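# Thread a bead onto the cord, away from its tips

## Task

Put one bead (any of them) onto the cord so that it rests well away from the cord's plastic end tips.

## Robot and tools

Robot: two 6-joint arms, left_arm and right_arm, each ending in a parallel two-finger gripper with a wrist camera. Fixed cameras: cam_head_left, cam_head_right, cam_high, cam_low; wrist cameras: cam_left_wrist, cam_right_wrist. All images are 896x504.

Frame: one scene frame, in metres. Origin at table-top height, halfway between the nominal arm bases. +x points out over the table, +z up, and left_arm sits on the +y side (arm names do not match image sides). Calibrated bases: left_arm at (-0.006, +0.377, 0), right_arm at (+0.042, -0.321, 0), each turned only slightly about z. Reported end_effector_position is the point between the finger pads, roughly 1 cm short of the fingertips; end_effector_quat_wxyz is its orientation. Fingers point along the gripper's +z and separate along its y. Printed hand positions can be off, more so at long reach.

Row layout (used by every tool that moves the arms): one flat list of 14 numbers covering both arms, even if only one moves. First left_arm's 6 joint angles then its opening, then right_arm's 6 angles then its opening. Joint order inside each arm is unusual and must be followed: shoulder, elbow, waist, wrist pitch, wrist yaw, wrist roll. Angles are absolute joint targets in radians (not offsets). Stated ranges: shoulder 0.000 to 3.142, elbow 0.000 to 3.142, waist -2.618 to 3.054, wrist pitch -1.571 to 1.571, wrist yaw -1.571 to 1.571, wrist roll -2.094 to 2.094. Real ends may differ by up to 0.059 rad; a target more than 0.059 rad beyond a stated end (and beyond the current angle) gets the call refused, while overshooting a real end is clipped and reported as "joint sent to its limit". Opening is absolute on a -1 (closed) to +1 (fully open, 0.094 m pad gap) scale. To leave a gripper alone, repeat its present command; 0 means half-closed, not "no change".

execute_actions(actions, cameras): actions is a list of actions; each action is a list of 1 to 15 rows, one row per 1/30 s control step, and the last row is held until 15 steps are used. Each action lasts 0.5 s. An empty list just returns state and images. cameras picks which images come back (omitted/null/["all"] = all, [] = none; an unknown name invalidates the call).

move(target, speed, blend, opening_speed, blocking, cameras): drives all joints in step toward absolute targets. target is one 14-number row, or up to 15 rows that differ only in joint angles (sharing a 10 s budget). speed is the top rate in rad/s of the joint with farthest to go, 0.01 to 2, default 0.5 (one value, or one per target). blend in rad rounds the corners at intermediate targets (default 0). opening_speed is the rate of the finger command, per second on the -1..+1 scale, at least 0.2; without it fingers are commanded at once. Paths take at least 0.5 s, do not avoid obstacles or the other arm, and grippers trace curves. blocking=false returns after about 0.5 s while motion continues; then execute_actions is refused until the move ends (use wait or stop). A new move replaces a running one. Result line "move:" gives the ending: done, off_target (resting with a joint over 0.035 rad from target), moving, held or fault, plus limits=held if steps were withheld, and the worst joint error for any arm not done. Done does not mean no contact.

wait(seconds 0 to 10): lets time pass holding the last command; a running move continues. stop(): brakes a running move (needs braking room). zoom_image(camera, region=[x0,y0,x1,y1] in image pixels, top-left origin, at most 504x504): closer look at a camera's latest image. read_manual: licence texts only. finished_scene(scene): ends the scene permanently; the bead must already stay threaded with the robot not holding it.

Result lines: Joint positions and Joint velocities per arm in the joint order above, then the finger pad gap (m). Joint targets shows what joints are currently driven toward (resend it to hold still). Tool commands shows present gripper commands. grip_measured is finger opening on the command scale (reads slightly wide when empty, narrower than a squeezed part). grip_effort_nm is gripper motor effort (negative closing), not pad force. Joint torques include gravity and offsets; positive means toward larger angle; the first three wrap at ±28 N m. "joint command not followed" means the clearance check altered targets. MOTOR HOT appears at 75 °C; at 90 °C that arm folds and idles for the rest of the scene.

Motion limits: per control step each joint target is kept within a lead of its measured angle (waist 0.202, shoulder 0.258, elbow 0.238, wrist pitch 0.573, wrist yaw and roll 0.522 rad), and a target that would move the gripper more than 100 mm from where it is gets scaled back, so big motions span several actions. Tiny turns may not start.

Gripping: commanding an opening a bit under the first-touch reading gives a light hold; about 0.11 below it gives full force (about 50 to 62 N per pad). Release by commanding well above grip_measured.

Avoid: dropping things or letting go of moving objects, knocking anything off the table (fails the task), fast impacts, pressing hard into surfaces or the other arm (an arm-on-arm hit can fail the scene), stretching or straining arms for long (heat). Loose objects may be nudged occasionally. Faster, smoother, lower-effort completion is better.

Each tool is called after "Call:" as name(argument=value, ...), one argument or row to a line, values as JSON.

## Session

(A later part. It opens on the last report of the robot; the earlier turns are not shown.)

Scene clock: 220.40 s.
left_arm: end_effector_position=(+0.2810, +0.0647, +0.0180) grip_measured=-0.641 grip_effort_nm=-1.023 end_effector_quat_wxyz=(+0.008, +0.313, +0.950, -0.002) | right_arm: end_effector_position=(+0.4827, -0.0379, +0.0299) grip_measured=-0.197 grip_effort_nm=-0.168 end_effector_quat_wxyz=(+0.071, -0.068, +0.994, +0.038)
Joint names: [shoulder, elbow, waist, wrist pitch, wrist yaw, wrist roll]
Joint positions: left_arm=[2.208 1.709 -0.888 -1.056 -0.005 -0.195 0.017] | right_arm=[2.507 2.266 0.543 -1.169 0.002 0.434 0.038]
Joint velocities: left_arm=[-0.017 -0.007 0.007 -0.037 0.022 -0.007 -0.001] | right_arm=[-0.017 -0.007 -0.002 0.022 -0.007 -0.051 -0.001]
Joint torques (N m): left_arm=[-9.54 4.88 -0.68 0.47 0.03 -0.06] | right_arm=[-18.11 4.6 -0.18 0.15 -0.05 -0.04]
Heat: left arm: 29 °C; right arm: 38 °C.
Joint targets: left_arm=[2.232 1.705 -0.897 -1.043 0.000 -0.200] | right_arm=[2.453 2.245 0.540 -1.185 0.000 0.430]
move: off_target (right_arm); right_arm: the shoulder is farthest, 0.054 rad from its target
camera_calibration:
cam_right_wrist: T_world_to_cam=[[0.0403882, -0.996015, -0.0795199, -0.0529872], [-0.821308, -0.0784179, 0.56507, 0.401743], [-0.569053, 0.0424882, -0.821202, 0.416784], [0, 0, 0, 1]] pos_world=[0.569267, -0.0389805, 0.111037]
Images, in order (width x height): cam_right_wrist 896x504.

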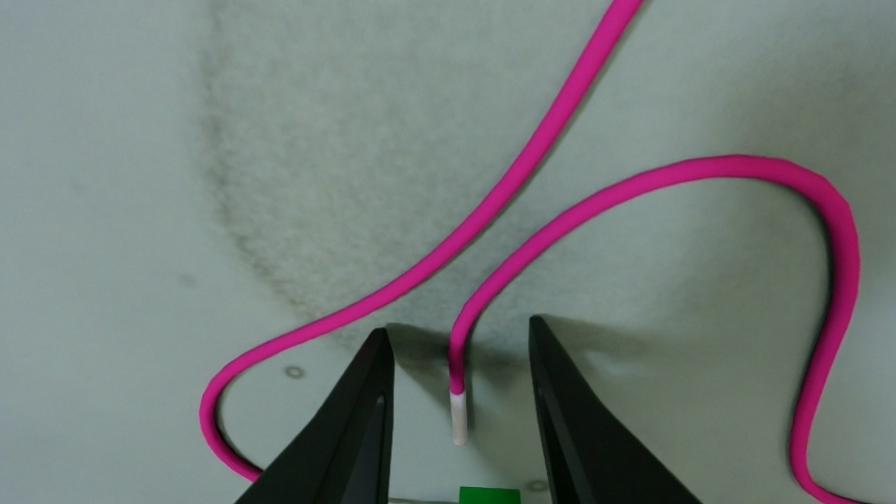

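Call:
move(
  target=[2.2323,1.7046,-0.897,-1.0431,0,-0.2,-0.68,2.415,2.215,0.54,-1.185,0,0.43,-0.2],
  speed=0.08,
  opening_speed=0.3,
  cameras=["cam_right_wrist"],
)

Call:
zoom_image(
  camera="cam_right_wrist",
  region=[330, 220, 600, 420],
)

Scene clock: 226.73 s.
left_arm: end_effector_position=(+0.2810, +0.0647, +0.0180) grip_measured=-0.641 grip_effort_nm=-1.028 end_effector_quat_wxyz=(+0.008, +0.313, +0.950, -0.002) | right_arm: end_effector_position=(+0.4775, -0.0413, +0.0376) grip_measured=-0.197 grip_effort_nm=-0.164 end_effector_quat_wxyz=(+0.070, -0.068, +0.995, +0.037)
Joint names: [shoulder, elbow, waist, wrist pitch, wrist yaw, wrist roll]
Joint positions: left_arm=[2.208 1.709 -0.888 -1.056 -0.005 -0.195 0.017] | right_arm=[2.472 2.233 0.543 -1.174 0.002 0.434 0.038]
Joint velocities: left_arm=[-0.007 -0.017 0.002 0.037 -0.007 -0.022 0] | right_arm=[-0.017 -0.012 0.002 0.007 0.037 0.037 -0.001]
Joint torques (N m): left_arm=[-9.57 4.89 -0.72 0.47 0.03 -0.07] | right_arm=[-18.18 4.79 -0.21 0.23 -0.05 -0.01]
Heat: left arm: 29 °C; right arm: 39 °C.
Joint targets: left_arm=[2.232 1.705 -0.897 -1.043 0.000 -0.200] | right_arm=[2.415 2.215 0.540 -1.185 0.000 0.430]
move: off_target (right_arm); right_arm: the shoulder is farthest, 0.057 rad from its target
camera_calibration:
cam_right_wrist: T_world_to_cam=[[0.0402109, -0.996128, -0.0781747, -0.0554812], [-0.820036, -0.077602, 0.567027, 0.392205], [-0.570898, 0.0413054, -0.819981, 0.421022], [0, 0, 0, 1]] pos_world=[0.564213, -0.042221, 0.118502]
Images, in order (width x height): cam_right_wrist 896x504.

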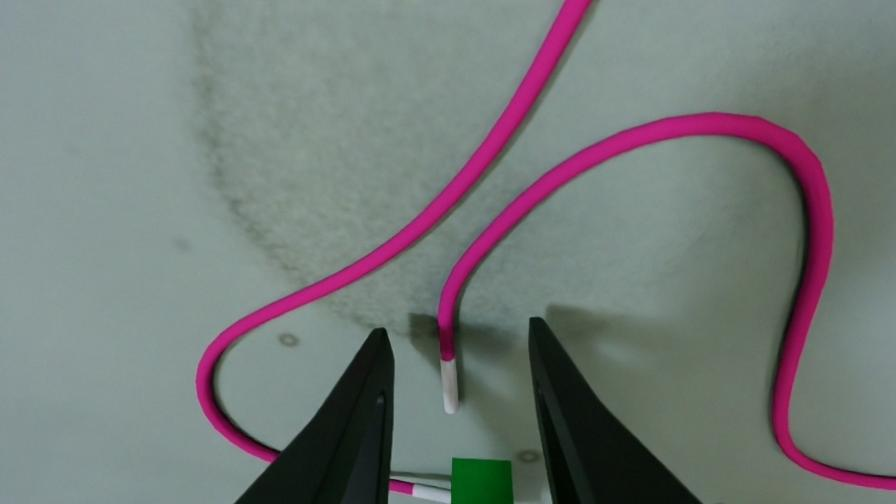

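Scaled by 1.867 from the camera's 896x504 image, which has a finer 1280x720 frame.

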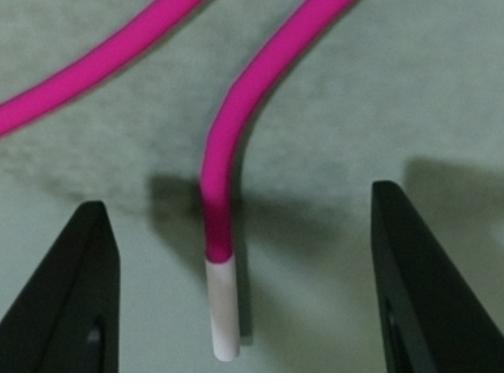

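Call:
move(
  target=[2.2323,1.7046,-0.897,-1.0431,0,-0.2,-0.68,2.415,2.188,0.565,-1.16,0,0.45,-0.2],
  speed=0.06,
  opening_speed=0.3,
  cameras=["cam_right_wrist"],
)

Call:
zoom_image(
  camera="cam_right_wrist",
  region=[330, 220, 600, 420],
)

Scene clock: 235.37 s.
left_arm: end_effector_position=(+0.2810, +0.0647, +0.0180) grip_measured=-0.641 grip_effort_nm=-1.023 end_effector_quat_wxyz=(+0.008, +0.313, +0.950, -0.002) | right_arm: end_effector_position=(+0.4668, -0.0377, +0.0298) grip_measured=-0.197 grip_effort_nm=-0.168 end_effector_quat_wxyz=(+0.057, -0.071, +0.995, +0.031)
Joint names: [shoulder, elbow, waist, wrist pitch, wrist yaw, wrist roll]
Joint positions: left_arm=[2.208 1.709 -0.888 -1.056 -0.005 -0.195 0.017] | right_arm=[2.471 2.205 0.56 -1.174 0.002 0.444 0.038]
Joint velocities: left_arm=[-0.012 -0.007 -0.002 0.066 -0.022 -0.022 0] | right_arm=[-0.017 0.012 0.007 0.007 -0.007 -0.007 0]
Joint torques (N m): left_arm=[-9.55 4.89 -0.7 0.46 0.03 -0.06] | right_arm=[-18.14 4.9 0.5 0.39 -0.04 0.05]
Heat: left arm: 30 °C; right arm: 38 °C.
Joint targets: left_arm=[2.232 1.705 -0.897 -1.043 0.000 -0.200] | right_arm=[2.415 2.188 0.565 -1.160 0.000 0.450]
move: off_target (right_arm); right_arm: the shoulder is farthest, 0.056 rad from its target
camera_calibration:
cam_right_wrist: T_world_to_cam=[[0.0454869, -0.996796, -0.0657971, -0.0548899], [-0.805647, -0.0755482, 0.587559, 0.380845], [-0.590648, 0.0262829, -0.806501, 0.416655], [0, 0, 0, 1]] pos_world=[0.55542, -0.0368928, 0.108652]
Images, in order (width x height): cam_right_wrist 896x504.

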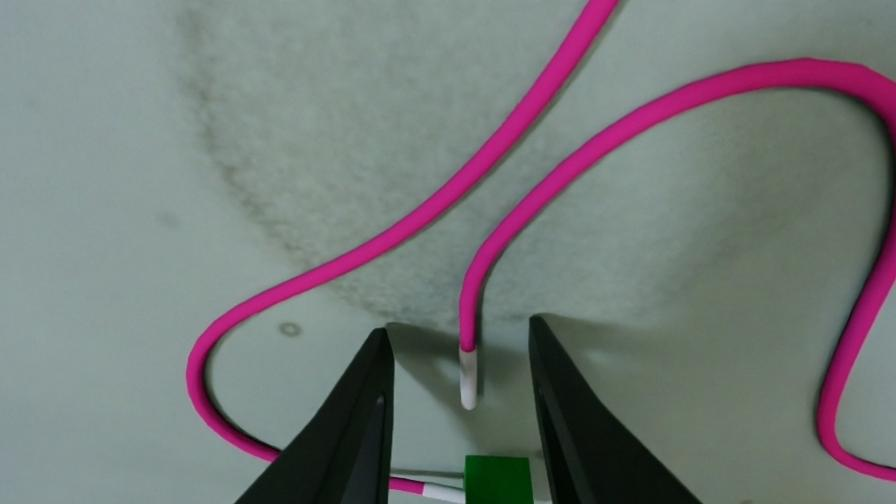

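Scaled by 1.867 from the camera's 896x504 image, which has a finer 1280x720 frame.

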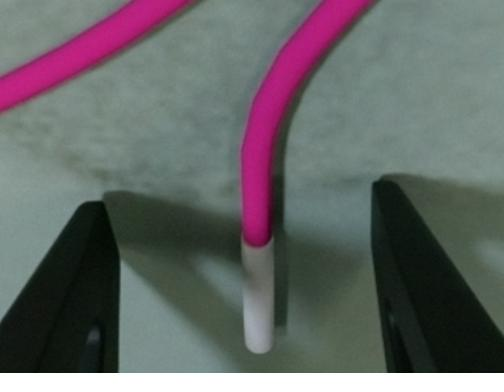

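Call:
move(
  target=[
    [2.2323,1.7046,-0.897,-1.0431,0,-0.2,-0.68,2.415,2.29,0.57,-1.19,0,0.43,-0.2],
    [2.2323,1.7046,-0.897,-1.0431,0,-0.2,-0.68,2.518,2.295,0.57,-1.176,0,0.43,-0.2],
  ],
  speed=0.1,
  opening_speed=0.3,
  cameras=["cam_right_wrist"],
)

Call:
zoom_image(
  camera="cam_right_wrist",
  region=[330, 220, 600, 420],
)

Scene clock: 253.27 s.
left_arm: end_effector_position=(+0.2810, +0.0647, +0.0180) grip_measured=-0.641 grip_effort_nm=-1.033 end_effector_quat_wxyz=(+0.008, +0.313, +0.950, -0.002) | right_arm: end_effector_position=(+0.4749, -0.0322, +0.0300) grip_measured=-0.197 grip_effort_nm=-0.168 end_effector_quat_wxyz=(+0.066, -0.076, +0.994, +0.036)
Joint names: [shoulder, elbow, waist, wrist pitch, wrist yaw, wrist roll]
Joint positions: left_arm=[2.208 1.709 -0.888 -1.056 -0.005 -0.195 0.017] | right_arm=[2.5 2.255 0.56 -1.175 0.002 0.435 0.038]
Joint velocities: left_arm=[-0.037 -0.007 0.007 0.007 0.051 -0.051 0] | right_arm=[0.002 -0.002 -0.017 0.022 0.007 -0.037 0.001]
Joint torques (N m): left_arm=[-9.57 4.89 -0.72 0.47 0.03 -0.06] | right_arm=[-12.48 9.21 0.91 0.28 -0.01 -0.04]
Heat: left arm: 30 °C; right arm: 35 °C.
Joint targets: left_arm=[2.232 1.705 -0.897 -1.043 0.000 -0.200] | right_arm=[2.518 2.295 0.570 -1.176 0.000 0.430]
move: off_target (right_arm); right_arm: the elbow is farthest, 0.040 rad from its target
camera_calibration:
cam_right_wrist: T_world_to_cam=[[0.0557754, -0.995608, -0.0751874, -0.0544193], [-0.81525, -0.088887, 0.572247, 0.392264], [-0.576417, 0.0293792, -0.816627, 0.415132], [0, 0, 0, 1]] pos_world=[0.562118, -0.0315094, 0.110445]
Images, in order (width x height): cam_right_wrist 896x504.

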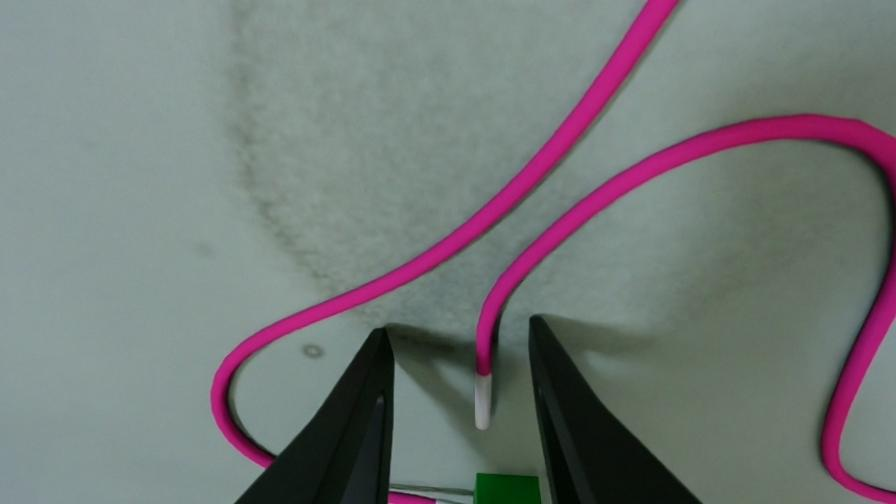

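Scaled by 1.867 from the camera's 896x504 image, which has a finer 1280x720 frame.

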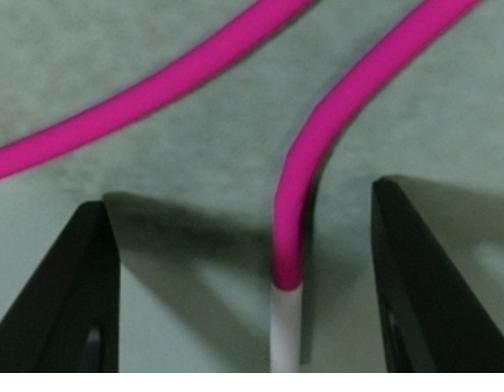

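Call:
move(
  target=[2.2323,1.7046,-0.897,-1.0431,0,-0.2,-0.68,2.518,2.3,0.53,-1.176,0,0.43,-0.2],
  speed=0.1,
  opening_speed=0.3,
  cameras=["cam_right_wrist"],
)

Call:
zoom_image(
  camera="cam_right_wrist",
  region=[330, 220, 600, 420],
)

Scene clock: 259.93 s.
left_arm: end_effector_position=(+0.2810, +0.0647, +0.0180) grip_measured=-0.641 grip_effort_nm=-1.033 end_effector_quat_wxyz=(+0.008, +0.313, +0.950, -0.002) | right_arm: end_effector_position=(+0.4826, -0.0440, +0.0300) grip_measured=-0.197 grip_effort_nm=-0.173 end_effector_quat_wxyz=(+0.067, -0.062, +0.995, +0.035)
Joint names: [shoulder, elbow, waist, wrist pitch, wrist yaw, wrist roll]
Joint positions: left_arm=[2.208 1.709 -0.888 -1.056 -0.005 -0.195 0.017] | right_arm=[2.5 2.255 0.533 -1.175 0.002 0.435 0.038]
Joint velocities: left_arm=[-0.002 0.007 0.007 -0.022 -0.066 0.007 0] | right_arm=[0.022 -0.002 -0.037 0.022 -0.066 -0.007 0]
Joint torques (N m): left_arm=[-9.55 4.89 -0.7 0.47 0.03 -0.06] | right_arm=[-12.38 9.63 -0.13 0.29 -0.02 -0.05]
Heat: left arm: 30 °C; right arm: 34 °C.
Joint targets: left_arm=[2.232 1.705 -0.897 -1.043 0.000 -0.200] | right_arm=[2.518 2.300 0.530 -1.176 0.000 0.430]
move: off_target (right_arm); right_arm: the elbow is farthest, 0.045 rad from its target
camera_calibration:
cam_right_wrist: T_world_to_cam=[[0.0288347, -0.996728, -0.0755116, -0.0536162], [-0.81724, -0.0670061, 0.572389, 0.399363], [-0.575576, 0.0452064, -0.816498, 0.420168], [0, 0, 0, 1]] pos_world=[0.56976, -0.0456753, 0.110427]
Images, in order (width x height): cam_right_wrist 896x504.

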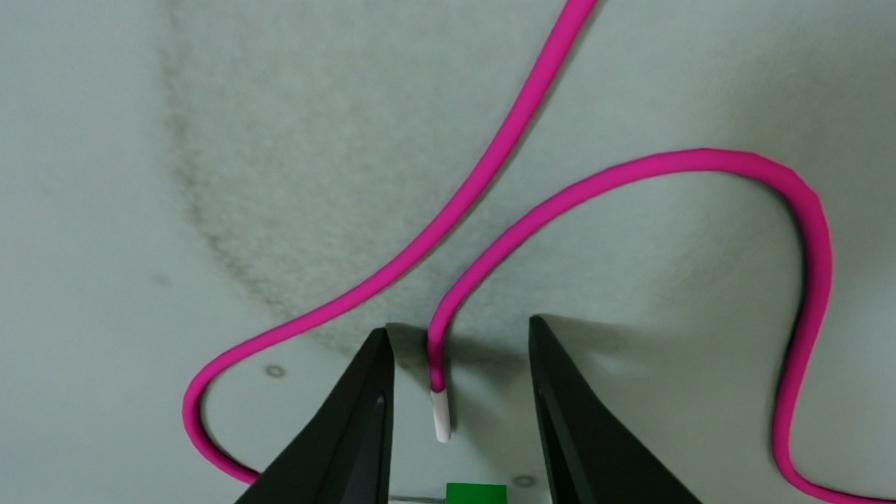

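Scaled by 1.867 from the camera's 896x504 image, which has a finer 1280x720 frame.

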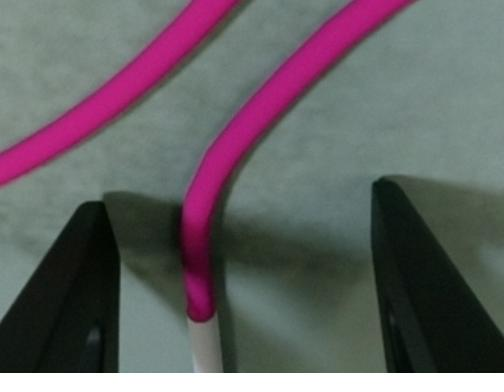

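Call:
move(
  target=[2.2323,1.7046,-0.897,-1.0431,0,-0.2,-0.68,2.518,2.3,0.554,-1.176,0,0.37,-0.2],
  speed=0.1,
  opening_speed=0.3,
  cameras=["cam_right_wrist"],
)

Call:
zoom_image(
  camera="cam_right_wrist",
  region=[330, 220, 600, 420],
)

Scene clock: 273.53 s.
left_arm: end_effector_position=(+0.2810, +0.0647, +0.0180) grip_measured=-0.641 grip_effort_nm=-1.028 end_effector_quat_wxyz=(+0.008, +0.313, +0.950, -0.002) | right_arm: end_effector_position=(+0.4784, -0.0375, +0.0300) grip_measured=-0.197 grip_effort_nm=-0.168 end_effector_quat_wxyz=(+0.068, -0.099, +0.992, +0.034)
Joint names: [shoulder, elbow, waist, wrist pitch, wrist yaw, wrist roll]
Joint positions: left_arm=[2.208 1.709 -0.888 -1.056 -0.005 -0.195 0.017] | right_arm=[2.5 2.255 0.548 -1.175 0.002 0.376 0.038]
Joint velocities: left_arm=[0.012 -0.007 -0.012 0.022 -0.037 -0.022 0] | right_arm=[-0.007 -0.002 -0.022 -0.037 0.022 0.051 -0.001]
Joint torques (N m): left_arm=[-9.55 4.89 -0.69 0.47 0.03 -0.06] | right_arm=[-12.44 9.57 0.49 0.28 -0.03 -0.04]
Heat: left arm: 30 °C; right arm: 33 °C.
Joint targets: left_arm=[2.232 1.705 -0.897 -1.043 0.000 -0.200] | right_arm=[2.518 2.300 0.554 -1.176 0.000 0.370]
move: off_target (right_arm); right_arm: the elbow is farthest, 0.045 rad from its target
camera_calibration:
cam_right_wrist: T_world_to_cam=[[0.102139, -0.992466, -0.0676665, -0.0821311], [-0.812979, -0.12248, 0.569266, 0.392363], [-0.573265, -0.00313271, -0.819364, 0.414637], [0, 0, 0, 1]] pos_world=[0.565068, -0.032157, 0.110822]
Images, in order (width x height): cam_right_wrist 896x504.

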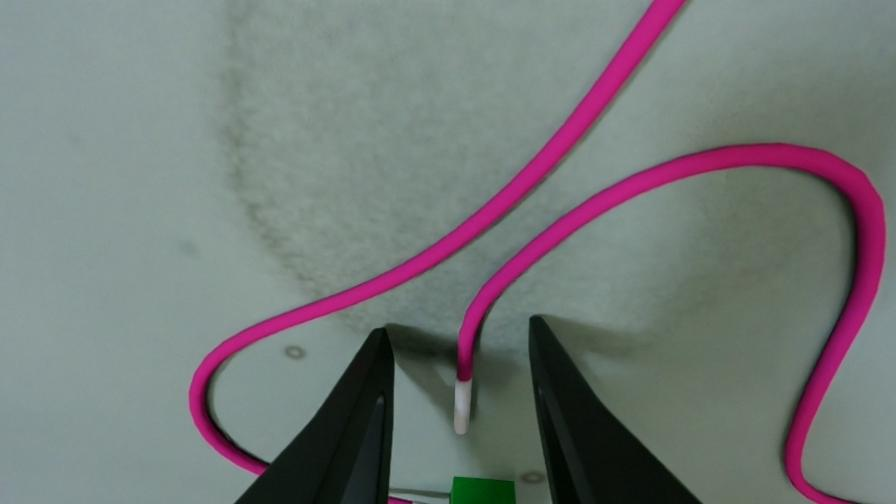

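Scaled by 1.867 from the camera's 896x504 image, which has a finer 1280x720 frame.

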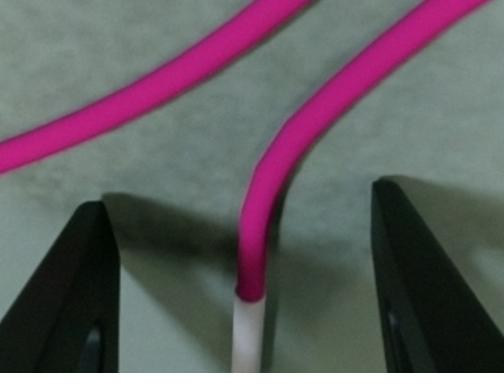

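Call:
move(
  target=[2.2323,1.7046,-0.897,-1.0431,0,-0.2,-0.68,2.518,2.3,0.554,-1.176,0,0.37,-1],
  opening_speed=0.4,
  cameras=["cam_right_wrist"],
)

Call:
zoom_image(
  camera="cam_right_wrist",
  region=[330, 220, 600, 420],
)

Scene clock: 280.33 s.
left_arm: end_effector_position=(+0.2810, +0.0647, +0.0180) grip_measured=-0.641 grip_effort_nm=-1.028 end_effector_quat_wxyz=(+0.008, +0.313, +0.950, -0.002) | right_arm: end_effector_position=(+0.4784, -0.0375, +0.0300) grip_measured=-0.958 grip_effort_nm=-0.999 end_effector_quat_wxyz=(+0.068, -0.100, +0.992, +0.034)
Joint names: [shoulder, elbow, waist, wrist pitch, wrist yaw, wrist roll]
Joint positions: left_arm=[2.208 1.709 -0.888 -1.056 -0.005 -0.195 0.017] | right_arm=[2.5 2.255 0.548 -1.175 0.002 0.375 0.002]
Joint velocities: left_arm=[0.007 0.002 0.012 0.022 0.037 0.037 0] | right_arm=[-0.007 0.012 0.012 -0.125 -0.007 -0.007 0]
Joint torques (N m): left_arm=[-9.57 4.88 -0.7 0.48 0.03 -0.06] | right_arm=[-12.44 9.63 0.62 0.29 -0.03 -0.03]
Heat: left arm: 30 °C; right arm: 33 °C.
Joint targets: left_arm=[2.232 1.705 -0.897 -1.043 0.000 -0.200] | right_arm=[2.518 2.300 0.554 -1.176 0.000 0.370]
move: off_target (right_arm); right_arm: the elbow is farthest, 0.045 rad from its target
camera_calibration:
cam_right_wrist: T_world_to_cam=[[0.103268, -0.99236, -0.0675122, -0.0826719], [-0.812892, -0.123316, 0.569209, 0.392291], [-0.573186, -0.00390077, -0.819416, 0.414572], [0, 0, 0, 1]] pos_world=[0.565055, -0.0320472, 0.11083]
Images, in order (width x height): cam_right_wrist 896x504.

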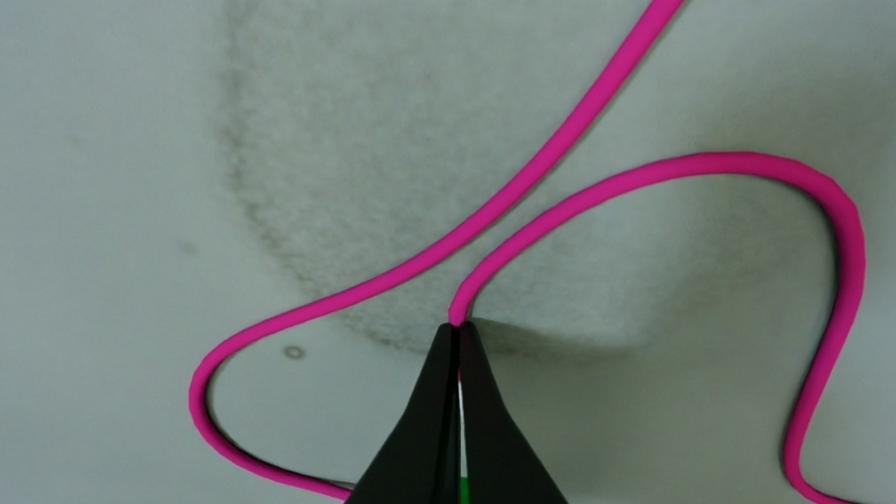

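Scaled by 1.867 from the camera's 896x504 image, which has a finer 1280x720 frame.

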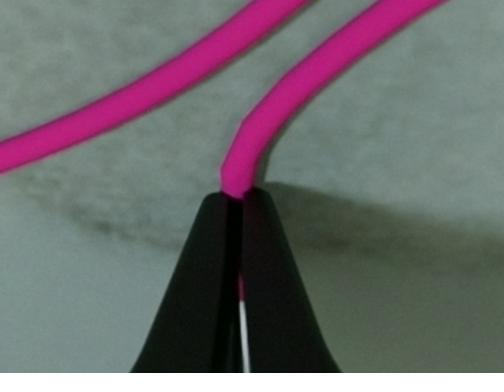

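Call:
move(
  target=[
    [1.9916,1.8916,-0.897,-1.3,0,-0.2,-0.68,2.2763,2.3157,0.554,-1.339,0,0.3,-1],
    [1.6028,1.0709,-0.95,-0.1681,0,-0.1,-0.68,1.3601,1.2533,0.58,-0.4932,0,0.1,-1],
  ],
  speed=0.3,
  blend=0.05,
  cameras=["cam_left_wrist","cam_right_wrist","cam_high"],
)

Scene clock: 315.23 s.
left_arm: end_effector_position=(+0.2856, +0.0237, +0.1279) grip_measured=-0.641 grip_effort_nm=-1.028 end_effector_quat_wxyz=(+0.348, +0.348, +0.851, -0.185) | right_arm: end_effector_position=(+0.3901, -0.0828, +0.2607) grip_measured=-0.963 grip_effort_nm=-1.057 end_effector_quat_wxyz=(+0.421, -0.217, +0.867, +0.154)
Joint names: [shoulder, elbow, waist, wrist pitch, wrist yaw, wrist roll]
Joint positions: left_arm=[1.649 1.075 -0.941 -0.188 -0.005 -0.106 0.017] | right_arm=[1.391 1.273 0.571 -0.522 0.002 0.107 0.002]
Joint velocities: left_arm=[-0.002 0.002 0.002 0.081 -0.022 0.007 0] | right_arm=[-0.002 0.017 -0.002 0.007 -0.051 0.022 -0.001]
Joint torques (N m): left_arm=[-11.67 5.83 -0.7 1.45 0.03 0.06] | right_arm=[-7.98 5.68 0.76 1.81 -0.04 -0.07]
Heat: left arm: 30 °C; right arm: 34 °C.
Joint targets: left_arm=[1.603 1.071 -0.950 -0.168 0.000 -0.100] | right_arm=[1.360 1.253 0.580 -0.493 0.000 0.100]
move: off_target (left_arm); left_arm: the shoulder is farthest, 0.046 rad from its target
camera_calibration:
cam_left_wrist: T_world_to_cam=[[-0.78276, -0.622025, -0.0192884, 0.245122], [-0.619757, 0.781968, -0.0665313, 0.192902], [0.056467, -0.0401239, -0.997598, 0.2255], [0, 0, 0, 1]] pos_world=[0.298691, 0.0106767, 0.242521]
cam_right_wrist: T_world_to_cam=[[0.448619, -0.878481, -0.164355, -0.203003], [-0.889777, -0.421758, -0.174405, 0.382754], [0.0838935, 0.224481, -0.970861, 0.354902], [0, 0, 0, 1]] pos_world=[0.401862, -0.0965735, 0.37795]
Images, in order (width x height): cam_high 896x504, cam_left_wrist 896x504, cam_right_wrist 896x504.

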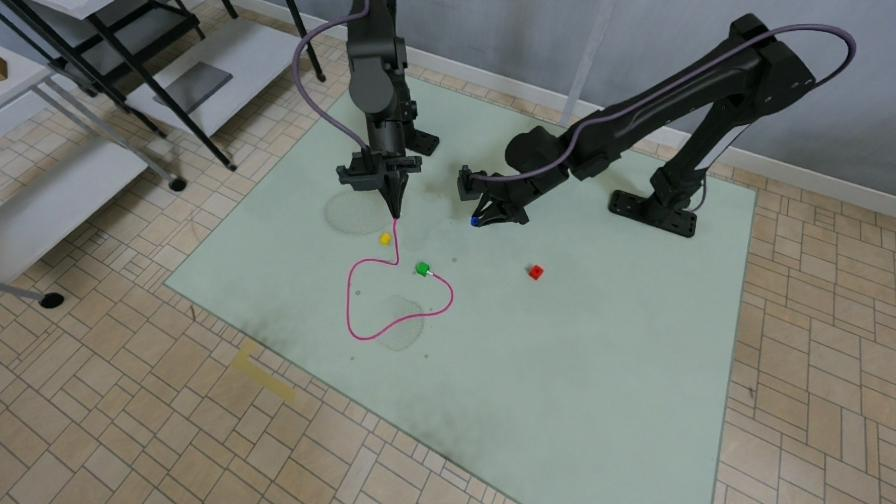

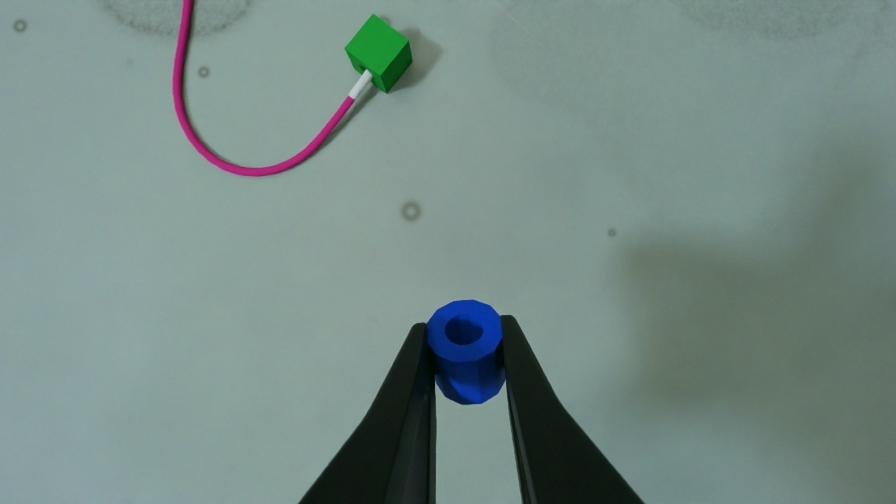

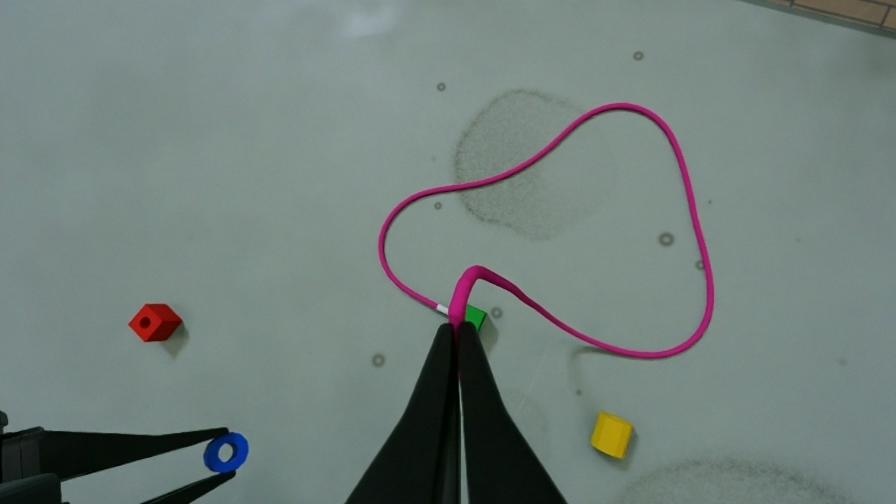

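Call:
move(
  target=[2.0568,0.5275,-1.026,1.5293,0,0,-0.68,1.1801,0.3513,0.75,0.9788,0,0,-1],
  speed=0.3,
  cameras=["cam_left_wrist","cam_right_wrist","cam_low"],
)

Scene clock: 325.47 s.
left_arm: end_effector_position=(+0.2604, -0.0011, +0.1143) grip_measured=-0.641 grip_effort_nm=-1.028 end_effector_quat_wxyz=(+0.628, +0.323, +0.628, -0.327) | right_arm: end_effector_position=(+0.3151, -0.0558, +0.2523) grip_measured=-0.963 grip_effort_nm=-1.057 end_effector_quat_wxyz=(+0.692, -0.247, +0.618, +0.282)
Joint names: [shoulder, elbow, waist, wrist pitch, wrist yaw, wrist roll]
Joint positions: left_arm=[2.038 0.532 -1.017 1.51 -0.005 -0.005 0.017] | right_arm=[1.205 0.369 0.741 0.951 0.002 0.007 0.002]
Joint velocities: left_arm=[0.022 0.012 -0.007 -0.051 -0.007 -0.007 0] | right_arm=[-0.007 0.002 -0.002 0.066 0.022 0.037 0]
Joint torques (N m): left_arm=[-6.38 2.89 -0.72 1.69 0.03 0.05] | right_arm=[-5.07 5.14 0.8 2 -0.03 -0.06]
Heat: left arm: 30 °C; right arm: 32 °C.
Joint targets: left_arm=[2.057 0.527 -1.026 1.529 0.000 0.000] | right_arm=[1.180 0.351 0.750 0.979 0.000 0.000]
move: done
camera_calibration:
cam_left_wrist: T_world_to_cam=[[-0.811484, -0.57101, -0.124267, 0.229323], [-0.313045, 0.604327, -0.732661, 0.191857], [0.493454, -0.555642, -0.669153, 0.0604858], [0, 0, 0, 1]] pos_world=[0.216305, 0.0486095, 0.209538]
cam_right_wrist: T_world_to_cam=[[0.698966, -0.707156, -0.106665, -0.230921], [-0.477668, -0.35063, -0.805538, 0.35935], [0.532241, 0.613994, -0.582864, 0.12953], [0, 0, 0, 1]] pos_world=[0.264115, -0.116829, 0.340337]
Images, in order (width x height): cam_low 896x504, cam_left_wrist 896x504, cam_right_wrist 896x504.

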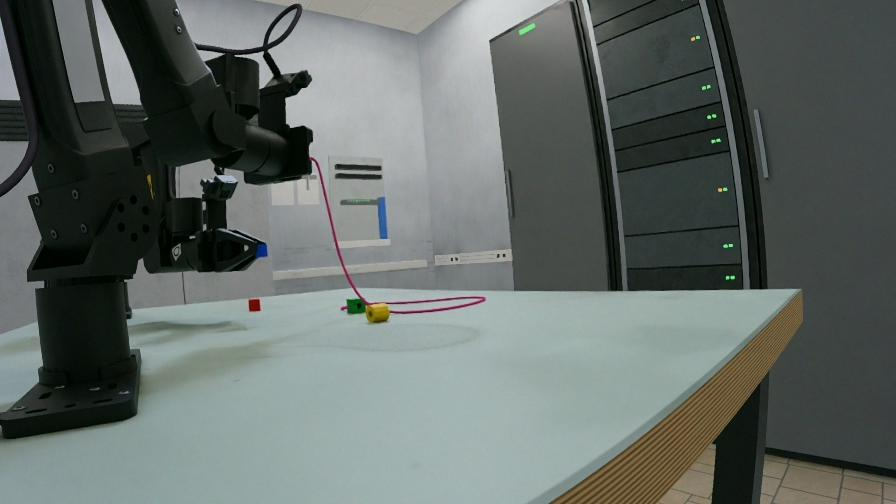

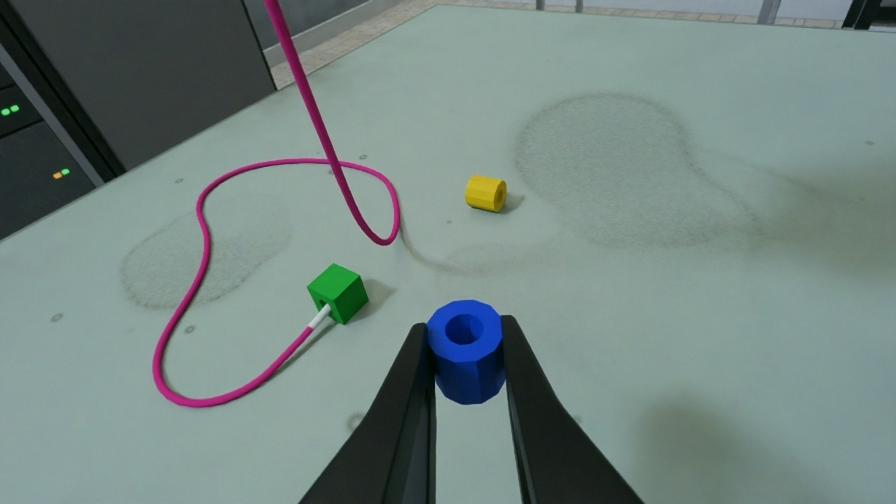

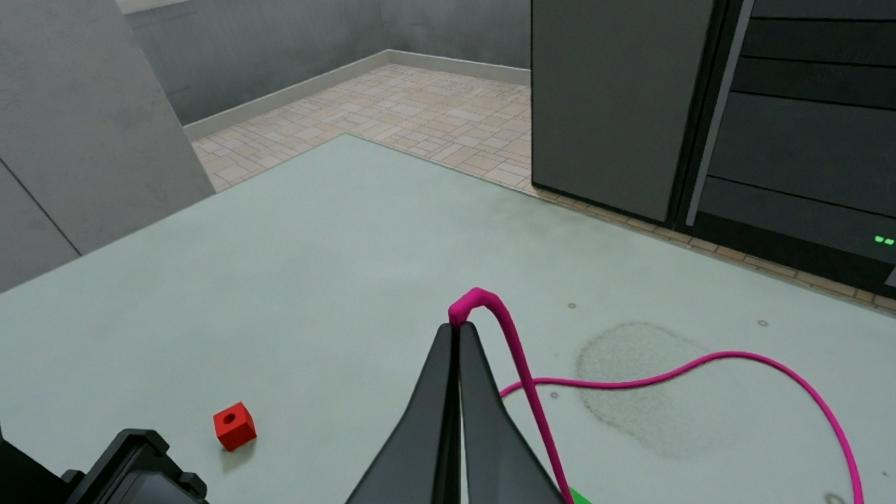

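Call:
move(
  target=[2.0568,0.5275,-1.026,1.5293,0,0,-0.68,1.2811,0.2799,0.9,1.1512,0,0,-1],
  speed=0.15,
  cameras=["cam_left_wrist","cam_right_wrist"],
)

Scene clock: 343.77 s.
left_arm: end_effector_position=(+0.2604, -0.0011, +0.1146) grip_measured=-0.641 grip_effort_nm=-1.033 end_effector_quat_wxyz=(+0.628, +0.323, +0.627, -0.327) | right_arm: end_effector_position=(+0.2686, -0.0221, +0.2373) grip_measured=-0.963 grip_effort_nm=-1.057 end_effector_quat_wxyz=(+0.677, -0.288, +0.587, +0.337)
Joint names: [shoulder, elbow, waist, wrist pitch, wrist yaw, wrist roll]
Joint positions: left_arm=[2.038 0.532 -1.017 1.511 -0.005 -0.005 0.017] | right_arm=[1.275 0.297 0.893 1.124 0.001 0.006 0.002]
Joint velocities: left_arm=[-0.002 -0.007 0.002 -0.037 0.022 -0.037 -0.002] | right_arm=[-0.002 -0.002 0.002 0.051 -0.022 0.037 0]
Joint torques (N m): left_arm=[-6.37 2.91 -0.7 1.7 0.03 0.03] | right_arm=[-2.77 4.71 0.68 1.98 -0.03 -0.05]
Heat: left arm: 28 °C; right arm: 30 °C.
Joint targets: left_arm=[2.057 0.527 -1.026 1.529 0.000 0.000] | right_arm=[1.281 0.280 0.900 1.151 0.000 0.000]
move: done
camera_calibration:
cam_left_wrist: T_world_to_cam=[[-0.811363, -0.5711, -0.124641, 0.229369], [-0.312337, 0.6038, -0.733397, 0.191964], [0.494102, -0.556121, -0.668276, 0.0604071], [0, 0, 0, 1]] pos_world=[0.216212, 0.0486784, 0.209744]
cam_right_wrist: T_world_to_cam=[[0.799547, -0.591265, -0.105503, -0.200875], [-0.404338, -0.40001, -0.822498, 0.320136], [0.444112, 0.700284, -0.558898, 0.144679], [0, 0, 0, 1]] pos_world=[0.225799, -0.0920291, 0.322979]
Images, in order (width x height): cam_left_wrist 896x504, cam_right_wrist 896x504.

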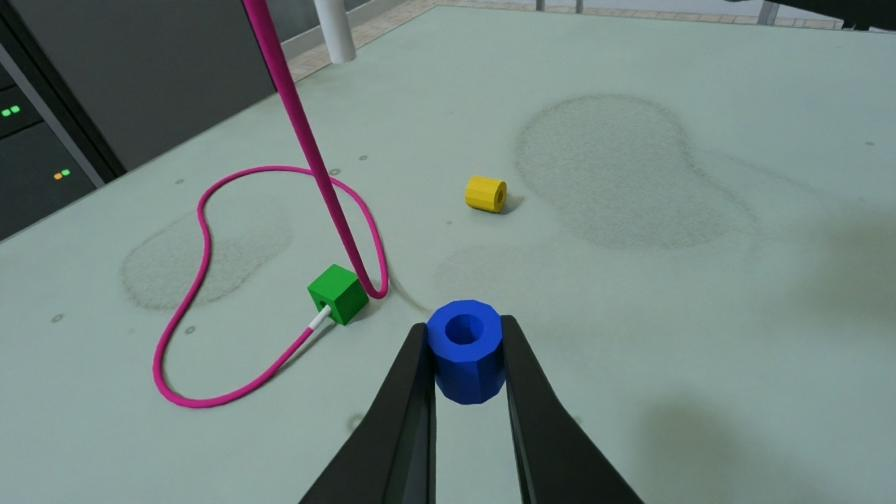

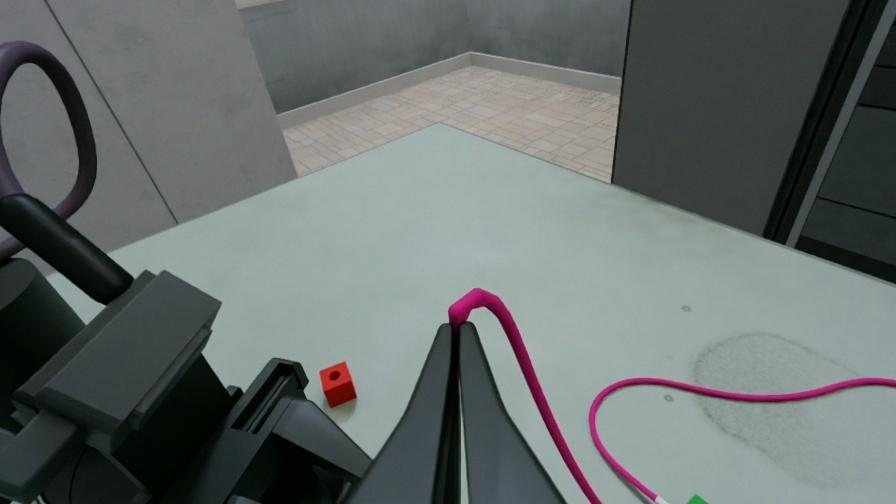

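Call:
move(
  target=[2.0568,0.5275,-1.026,1.5293,0,0,-0.68,1.3523,0.2051,0.947,1.2972,0,0,-1],
  speed=0.12,
  cameras=["cam_left_wrist","cam_right_wrist"],
)

Scene clock: 368.33 s.
left_arm: end_effector_position=(+0.2604, -0.0011, +0.1146) grip_measured=-0.641 grip_effort_nm=-1.033 end_effector_quat_wxyz=(+0.628, +0.323, +0.627, -0.327) | right_arm: end_effector_position=(+0.2497, -0.0192, +0.2169) grip_measured=-0.963 grip_effort_nm=-1.057 end_effector_quat_wxyz=(+0.669, -0.301, +0.580, +0.353)
Joint names: [shoulder, elbow, waist, wrist pitch, wrist yaw, wrist roll]
Joint positions: left_arm=[2.038 0.532 -1.017 1.511 -0.005 -0.005 0.017] | right_arm=[1.346 0.221 0.938 1.27 0.001 0.006 0.002]
Joint velocities: left_arm=[-0.007 0.007 0.007 0.022 -0.007 -0.022 -0.001] | right_arm=[-0.007 0.002 -0.002 -0.022 -0.037 -0.007 0]
Joint torques (N m): left_arm=[-6.37 2.89 -0.7 1.71 0.03 0.03] | right_arm=[-2.82 4.16 0.7 1.97 -0.03 -0.06]
Heat: left arm: 28 °C; right arm: 32 °C.
Joint targets: left_arm=[2.057 0.527 -1.026 1.529 0.000 0.000] | right_arm=[1.352 0.205 0.947 1.297 0.000 0.000]
move: done
camera_calibration:
cam_left_wrist: T_world_to_cam=[[-0.811363, -0.5711, -0.124641, 0.229369], [-0.312337, 0.6038, -0.733397, 0.191964], [0.494102, -0.556121, -0.668276, 0.0604071], [0, 0, 0, 1]] pos_world=[0.216212, 0.0486784, 0.209744]
cam_right_wrist: T_world_to_cam=[[0.825789, -0.554024, -0.105497, -0.192044], [-0.385431, -0.417836, -0.822712, 0.291825], [0.411722, 0.720049, -0.558583, 0.148038], [0, 0, 0, 1]] pos_world=[0.210116, -0.0910566, 0.30252]
Images, in order (width x height): cam_left_wrist 896x504, cam_right_wrist 896x504.

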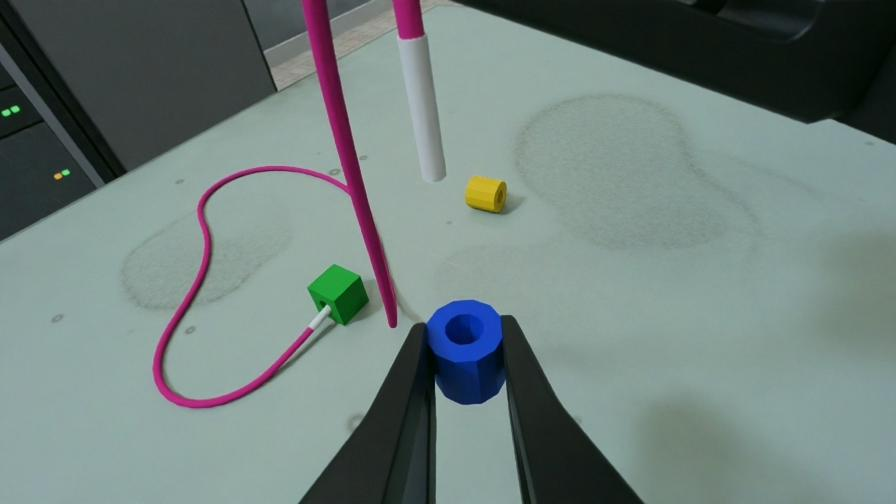

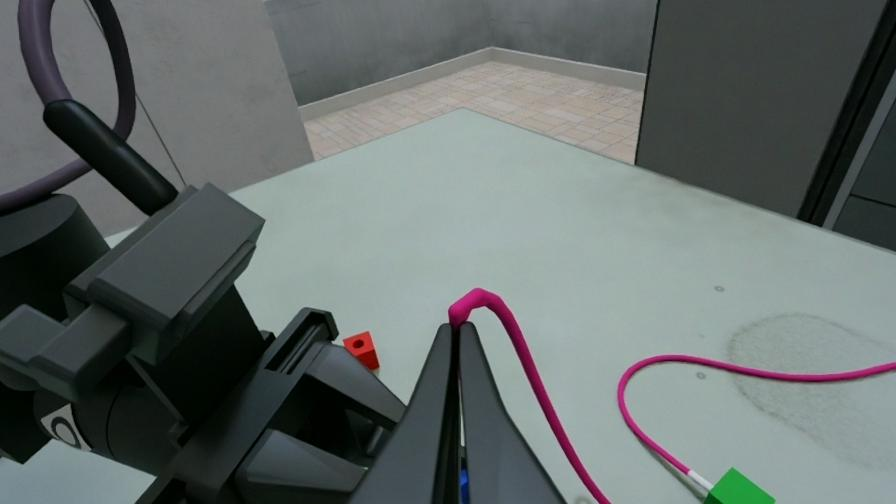

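Call:
zoom_image(
  camera="cam_left_wrist",
  region=[370, 130, 550, 410],
)

Scaled by 1.800 from the camera's 896x504 image, which has a finer 1280x720 frame.

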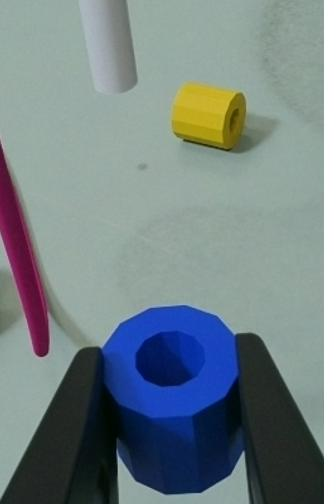

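Call:
move(
  target=[1.937,0.533,-1.026,1.404,0,0,-0.68,1.3523,0.2051,0.947,1.2972,0,0,-1],
  speed=0.12,
  cameras=["cam_left_wrist"],
)

Call:
zoom_image(
  camera="cam_left_wrist",
  region=[370, 180, 550, 410],
)

Scene clock: 399.40 s.
left_arm: end_effector_position=(+0.2603, -0.0009, +0.1152) grip_measured=-0.641 grip_effort_nm=-1.033 end_effector_quat_wxyz=(+0.614, +0.331, +0.642, -0.320) | right_arm: end_effector_position=(+0.2497, -0.0192, +0.2172) grip_measured=-0.963 grip_effort_nm=-1.057 end_effector_quat_wxyz=(+0.670, -0.301, +0.580, +0.353)
Joint names: [shoulder, elbow, waist, wrist pitch, wrist yaw, wrist roll]
Joint positions: left_arm=[1.977 0.532 -1.017 1.404 -0.005 -0.005 0.017] | right_arm=[1.346 0.221 0.938 1.271 0.001 0.006 0.002]
Joint velocities: left_arm=[0.002 -0.002 0.002 -0.066 0.037 -0.051 0] | right_arm=[0.012 -0.012 0.002 -0.022 0.022 -0.037 0]
Joint torques (N m): left_arm=[-11.25 3.6 -0.7 1.58 0.03 0.04] | right_arm=[-2.73 4.16 0.73 1.99 -0.03 -0.04]
Heat: left arm: 29 °C; right arm: 31 °C.
Joint targets: left_arm=[1.937 0.533 -1.026 1.404 0.000 0.000] | right_arm=[1.352 0.205 0.947 1.297 0.000 0.000]
move: off_target (left_arm); left_arm: the shoulder is farthest, 0.040 rad from its target
camera_calibration:
cam_left_wrist: T_world_to_cam=[[-0.814632, -0.566422, -0.124664, 0.230299], [-0.331157, 0.63073, -0.701794, 0.193475], [0.476141, -0.53042, -0.701388, 0.0695097], [0, 0, 0, 1]] pos_world=[0.218583, 0.0452855, 0.213243]
Images, in order (width x height): cam_left_wrist 896x504.

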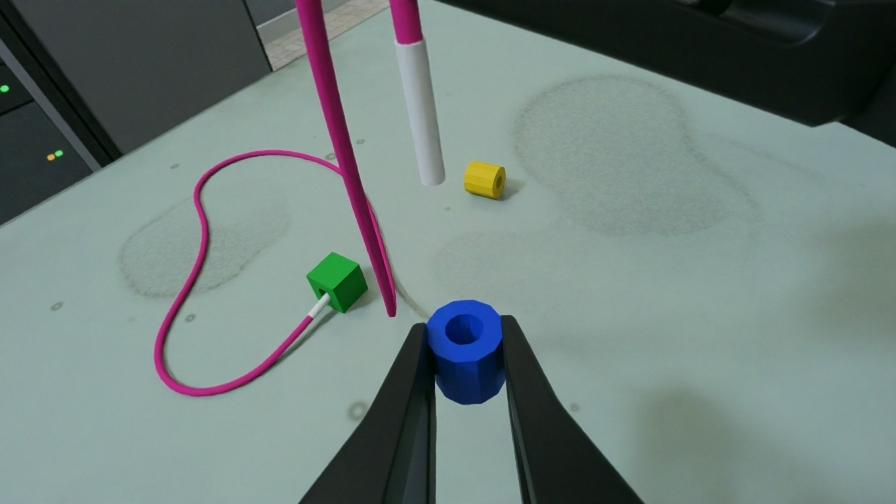

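Scaled by 2.191 from the camera's 896x504 image, which has a finer 1280x720 frame.

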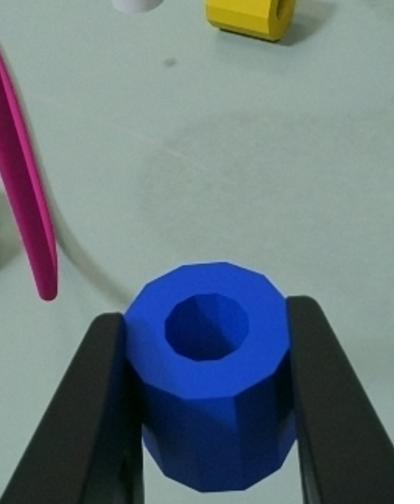

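Call:
move(
  target=[1.875,0.536,-1.026,1.378,0,0,-0.68,1.3523,0.2051,0.947,1.2972,0,0,-1],
  speed=0.12,
  cameras=["cam_left_wrist"],
)

Call:
zoom_image(
  camera="cam_left_wrist",
  region=[370, 180, 550, 410],
)

Scene clock: 406.20 s.
left_arm: end_effector_position=(+0.2599, -0.0004, +0.1366) grip_measured=-0.641 grip_effort_nm=-1.033 end_effector_quat_wxyz=(+0.626, +0.325, +0.630, -0.326) | right_arm: end_effector_position=(+0.2497, -0.0192, +0.2172) grip_measured=-0.963 grip_effort_nm=-1.057 end_effector_quat_wxyz=(+0.670, -0.301, +0.580, +0.353)
Joint names: [shoulder, elbow, waist, wrist pitch, wrist yaw, wrist roll]
Joint positions: left_arm=[1.914 0.532 -1.017 1.378 -0.005 -0.005 0.017] | right_arm=[1.346 0.221 0.938 1.271 0.001 0.006 0.002]
Joint velocities: left_arm=[0.007 -0.007 -0.012 0.081 -0.007 0.007 0] | right_arm=[-0.007 -0.012 0.007 0.007 0.037 -0.022 0]
Joint torques (N m): left_arm=[-10.91 4.11 -0.7 1.55 0.03 0.02] | right_arm=[-2.73 4.14 0.76 1.98 -0.03 -0.06]
Heat: left arm: 29 °C; right arm: 31 °C.
Joint targets: left_arm=[1.875 0.536 -1.026 1.378 0.000 0.000] | right_arm=[1.352 0.205 0.947 1.297 0.000 0.000]
move: off_target (left_arm); left_arm: the shoulder is farthest, 0.039 rad from its target
camera_calibration:
cam_left_wrist: T_world_to_cam=[[-0.811989, -0.570203, -0.124666, 0.232279], [-0.316008, 0.609053, -0.727457, 0.207639], [0.490727, -0.551292, -0.674733, 0.0775158], [0, 0, 0, 1]] pos_world=[0.216185, 0.0487174, 0.232308]
Images, in order (width x height): cam_left_wrist 896x504.

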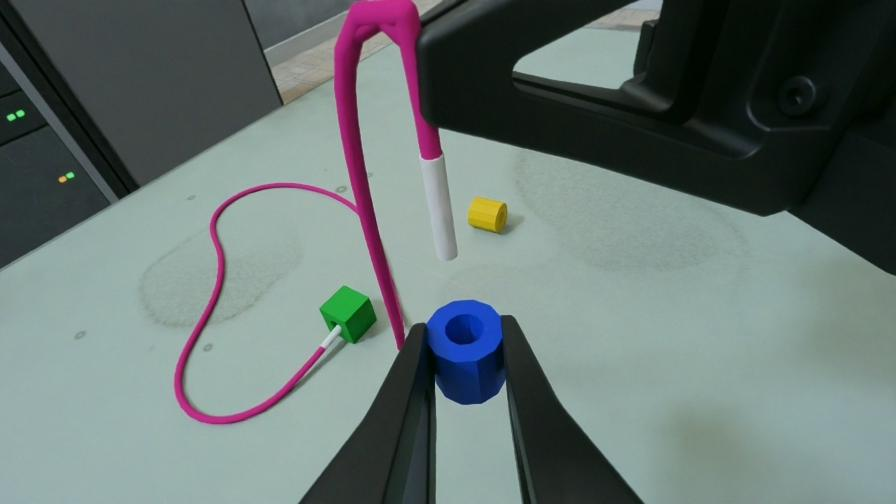

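Scaled by 2.191 from the camera's 896x504 image, which has a finer 1280x720 frame.

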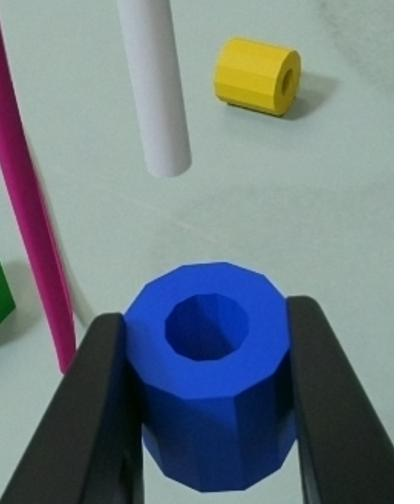

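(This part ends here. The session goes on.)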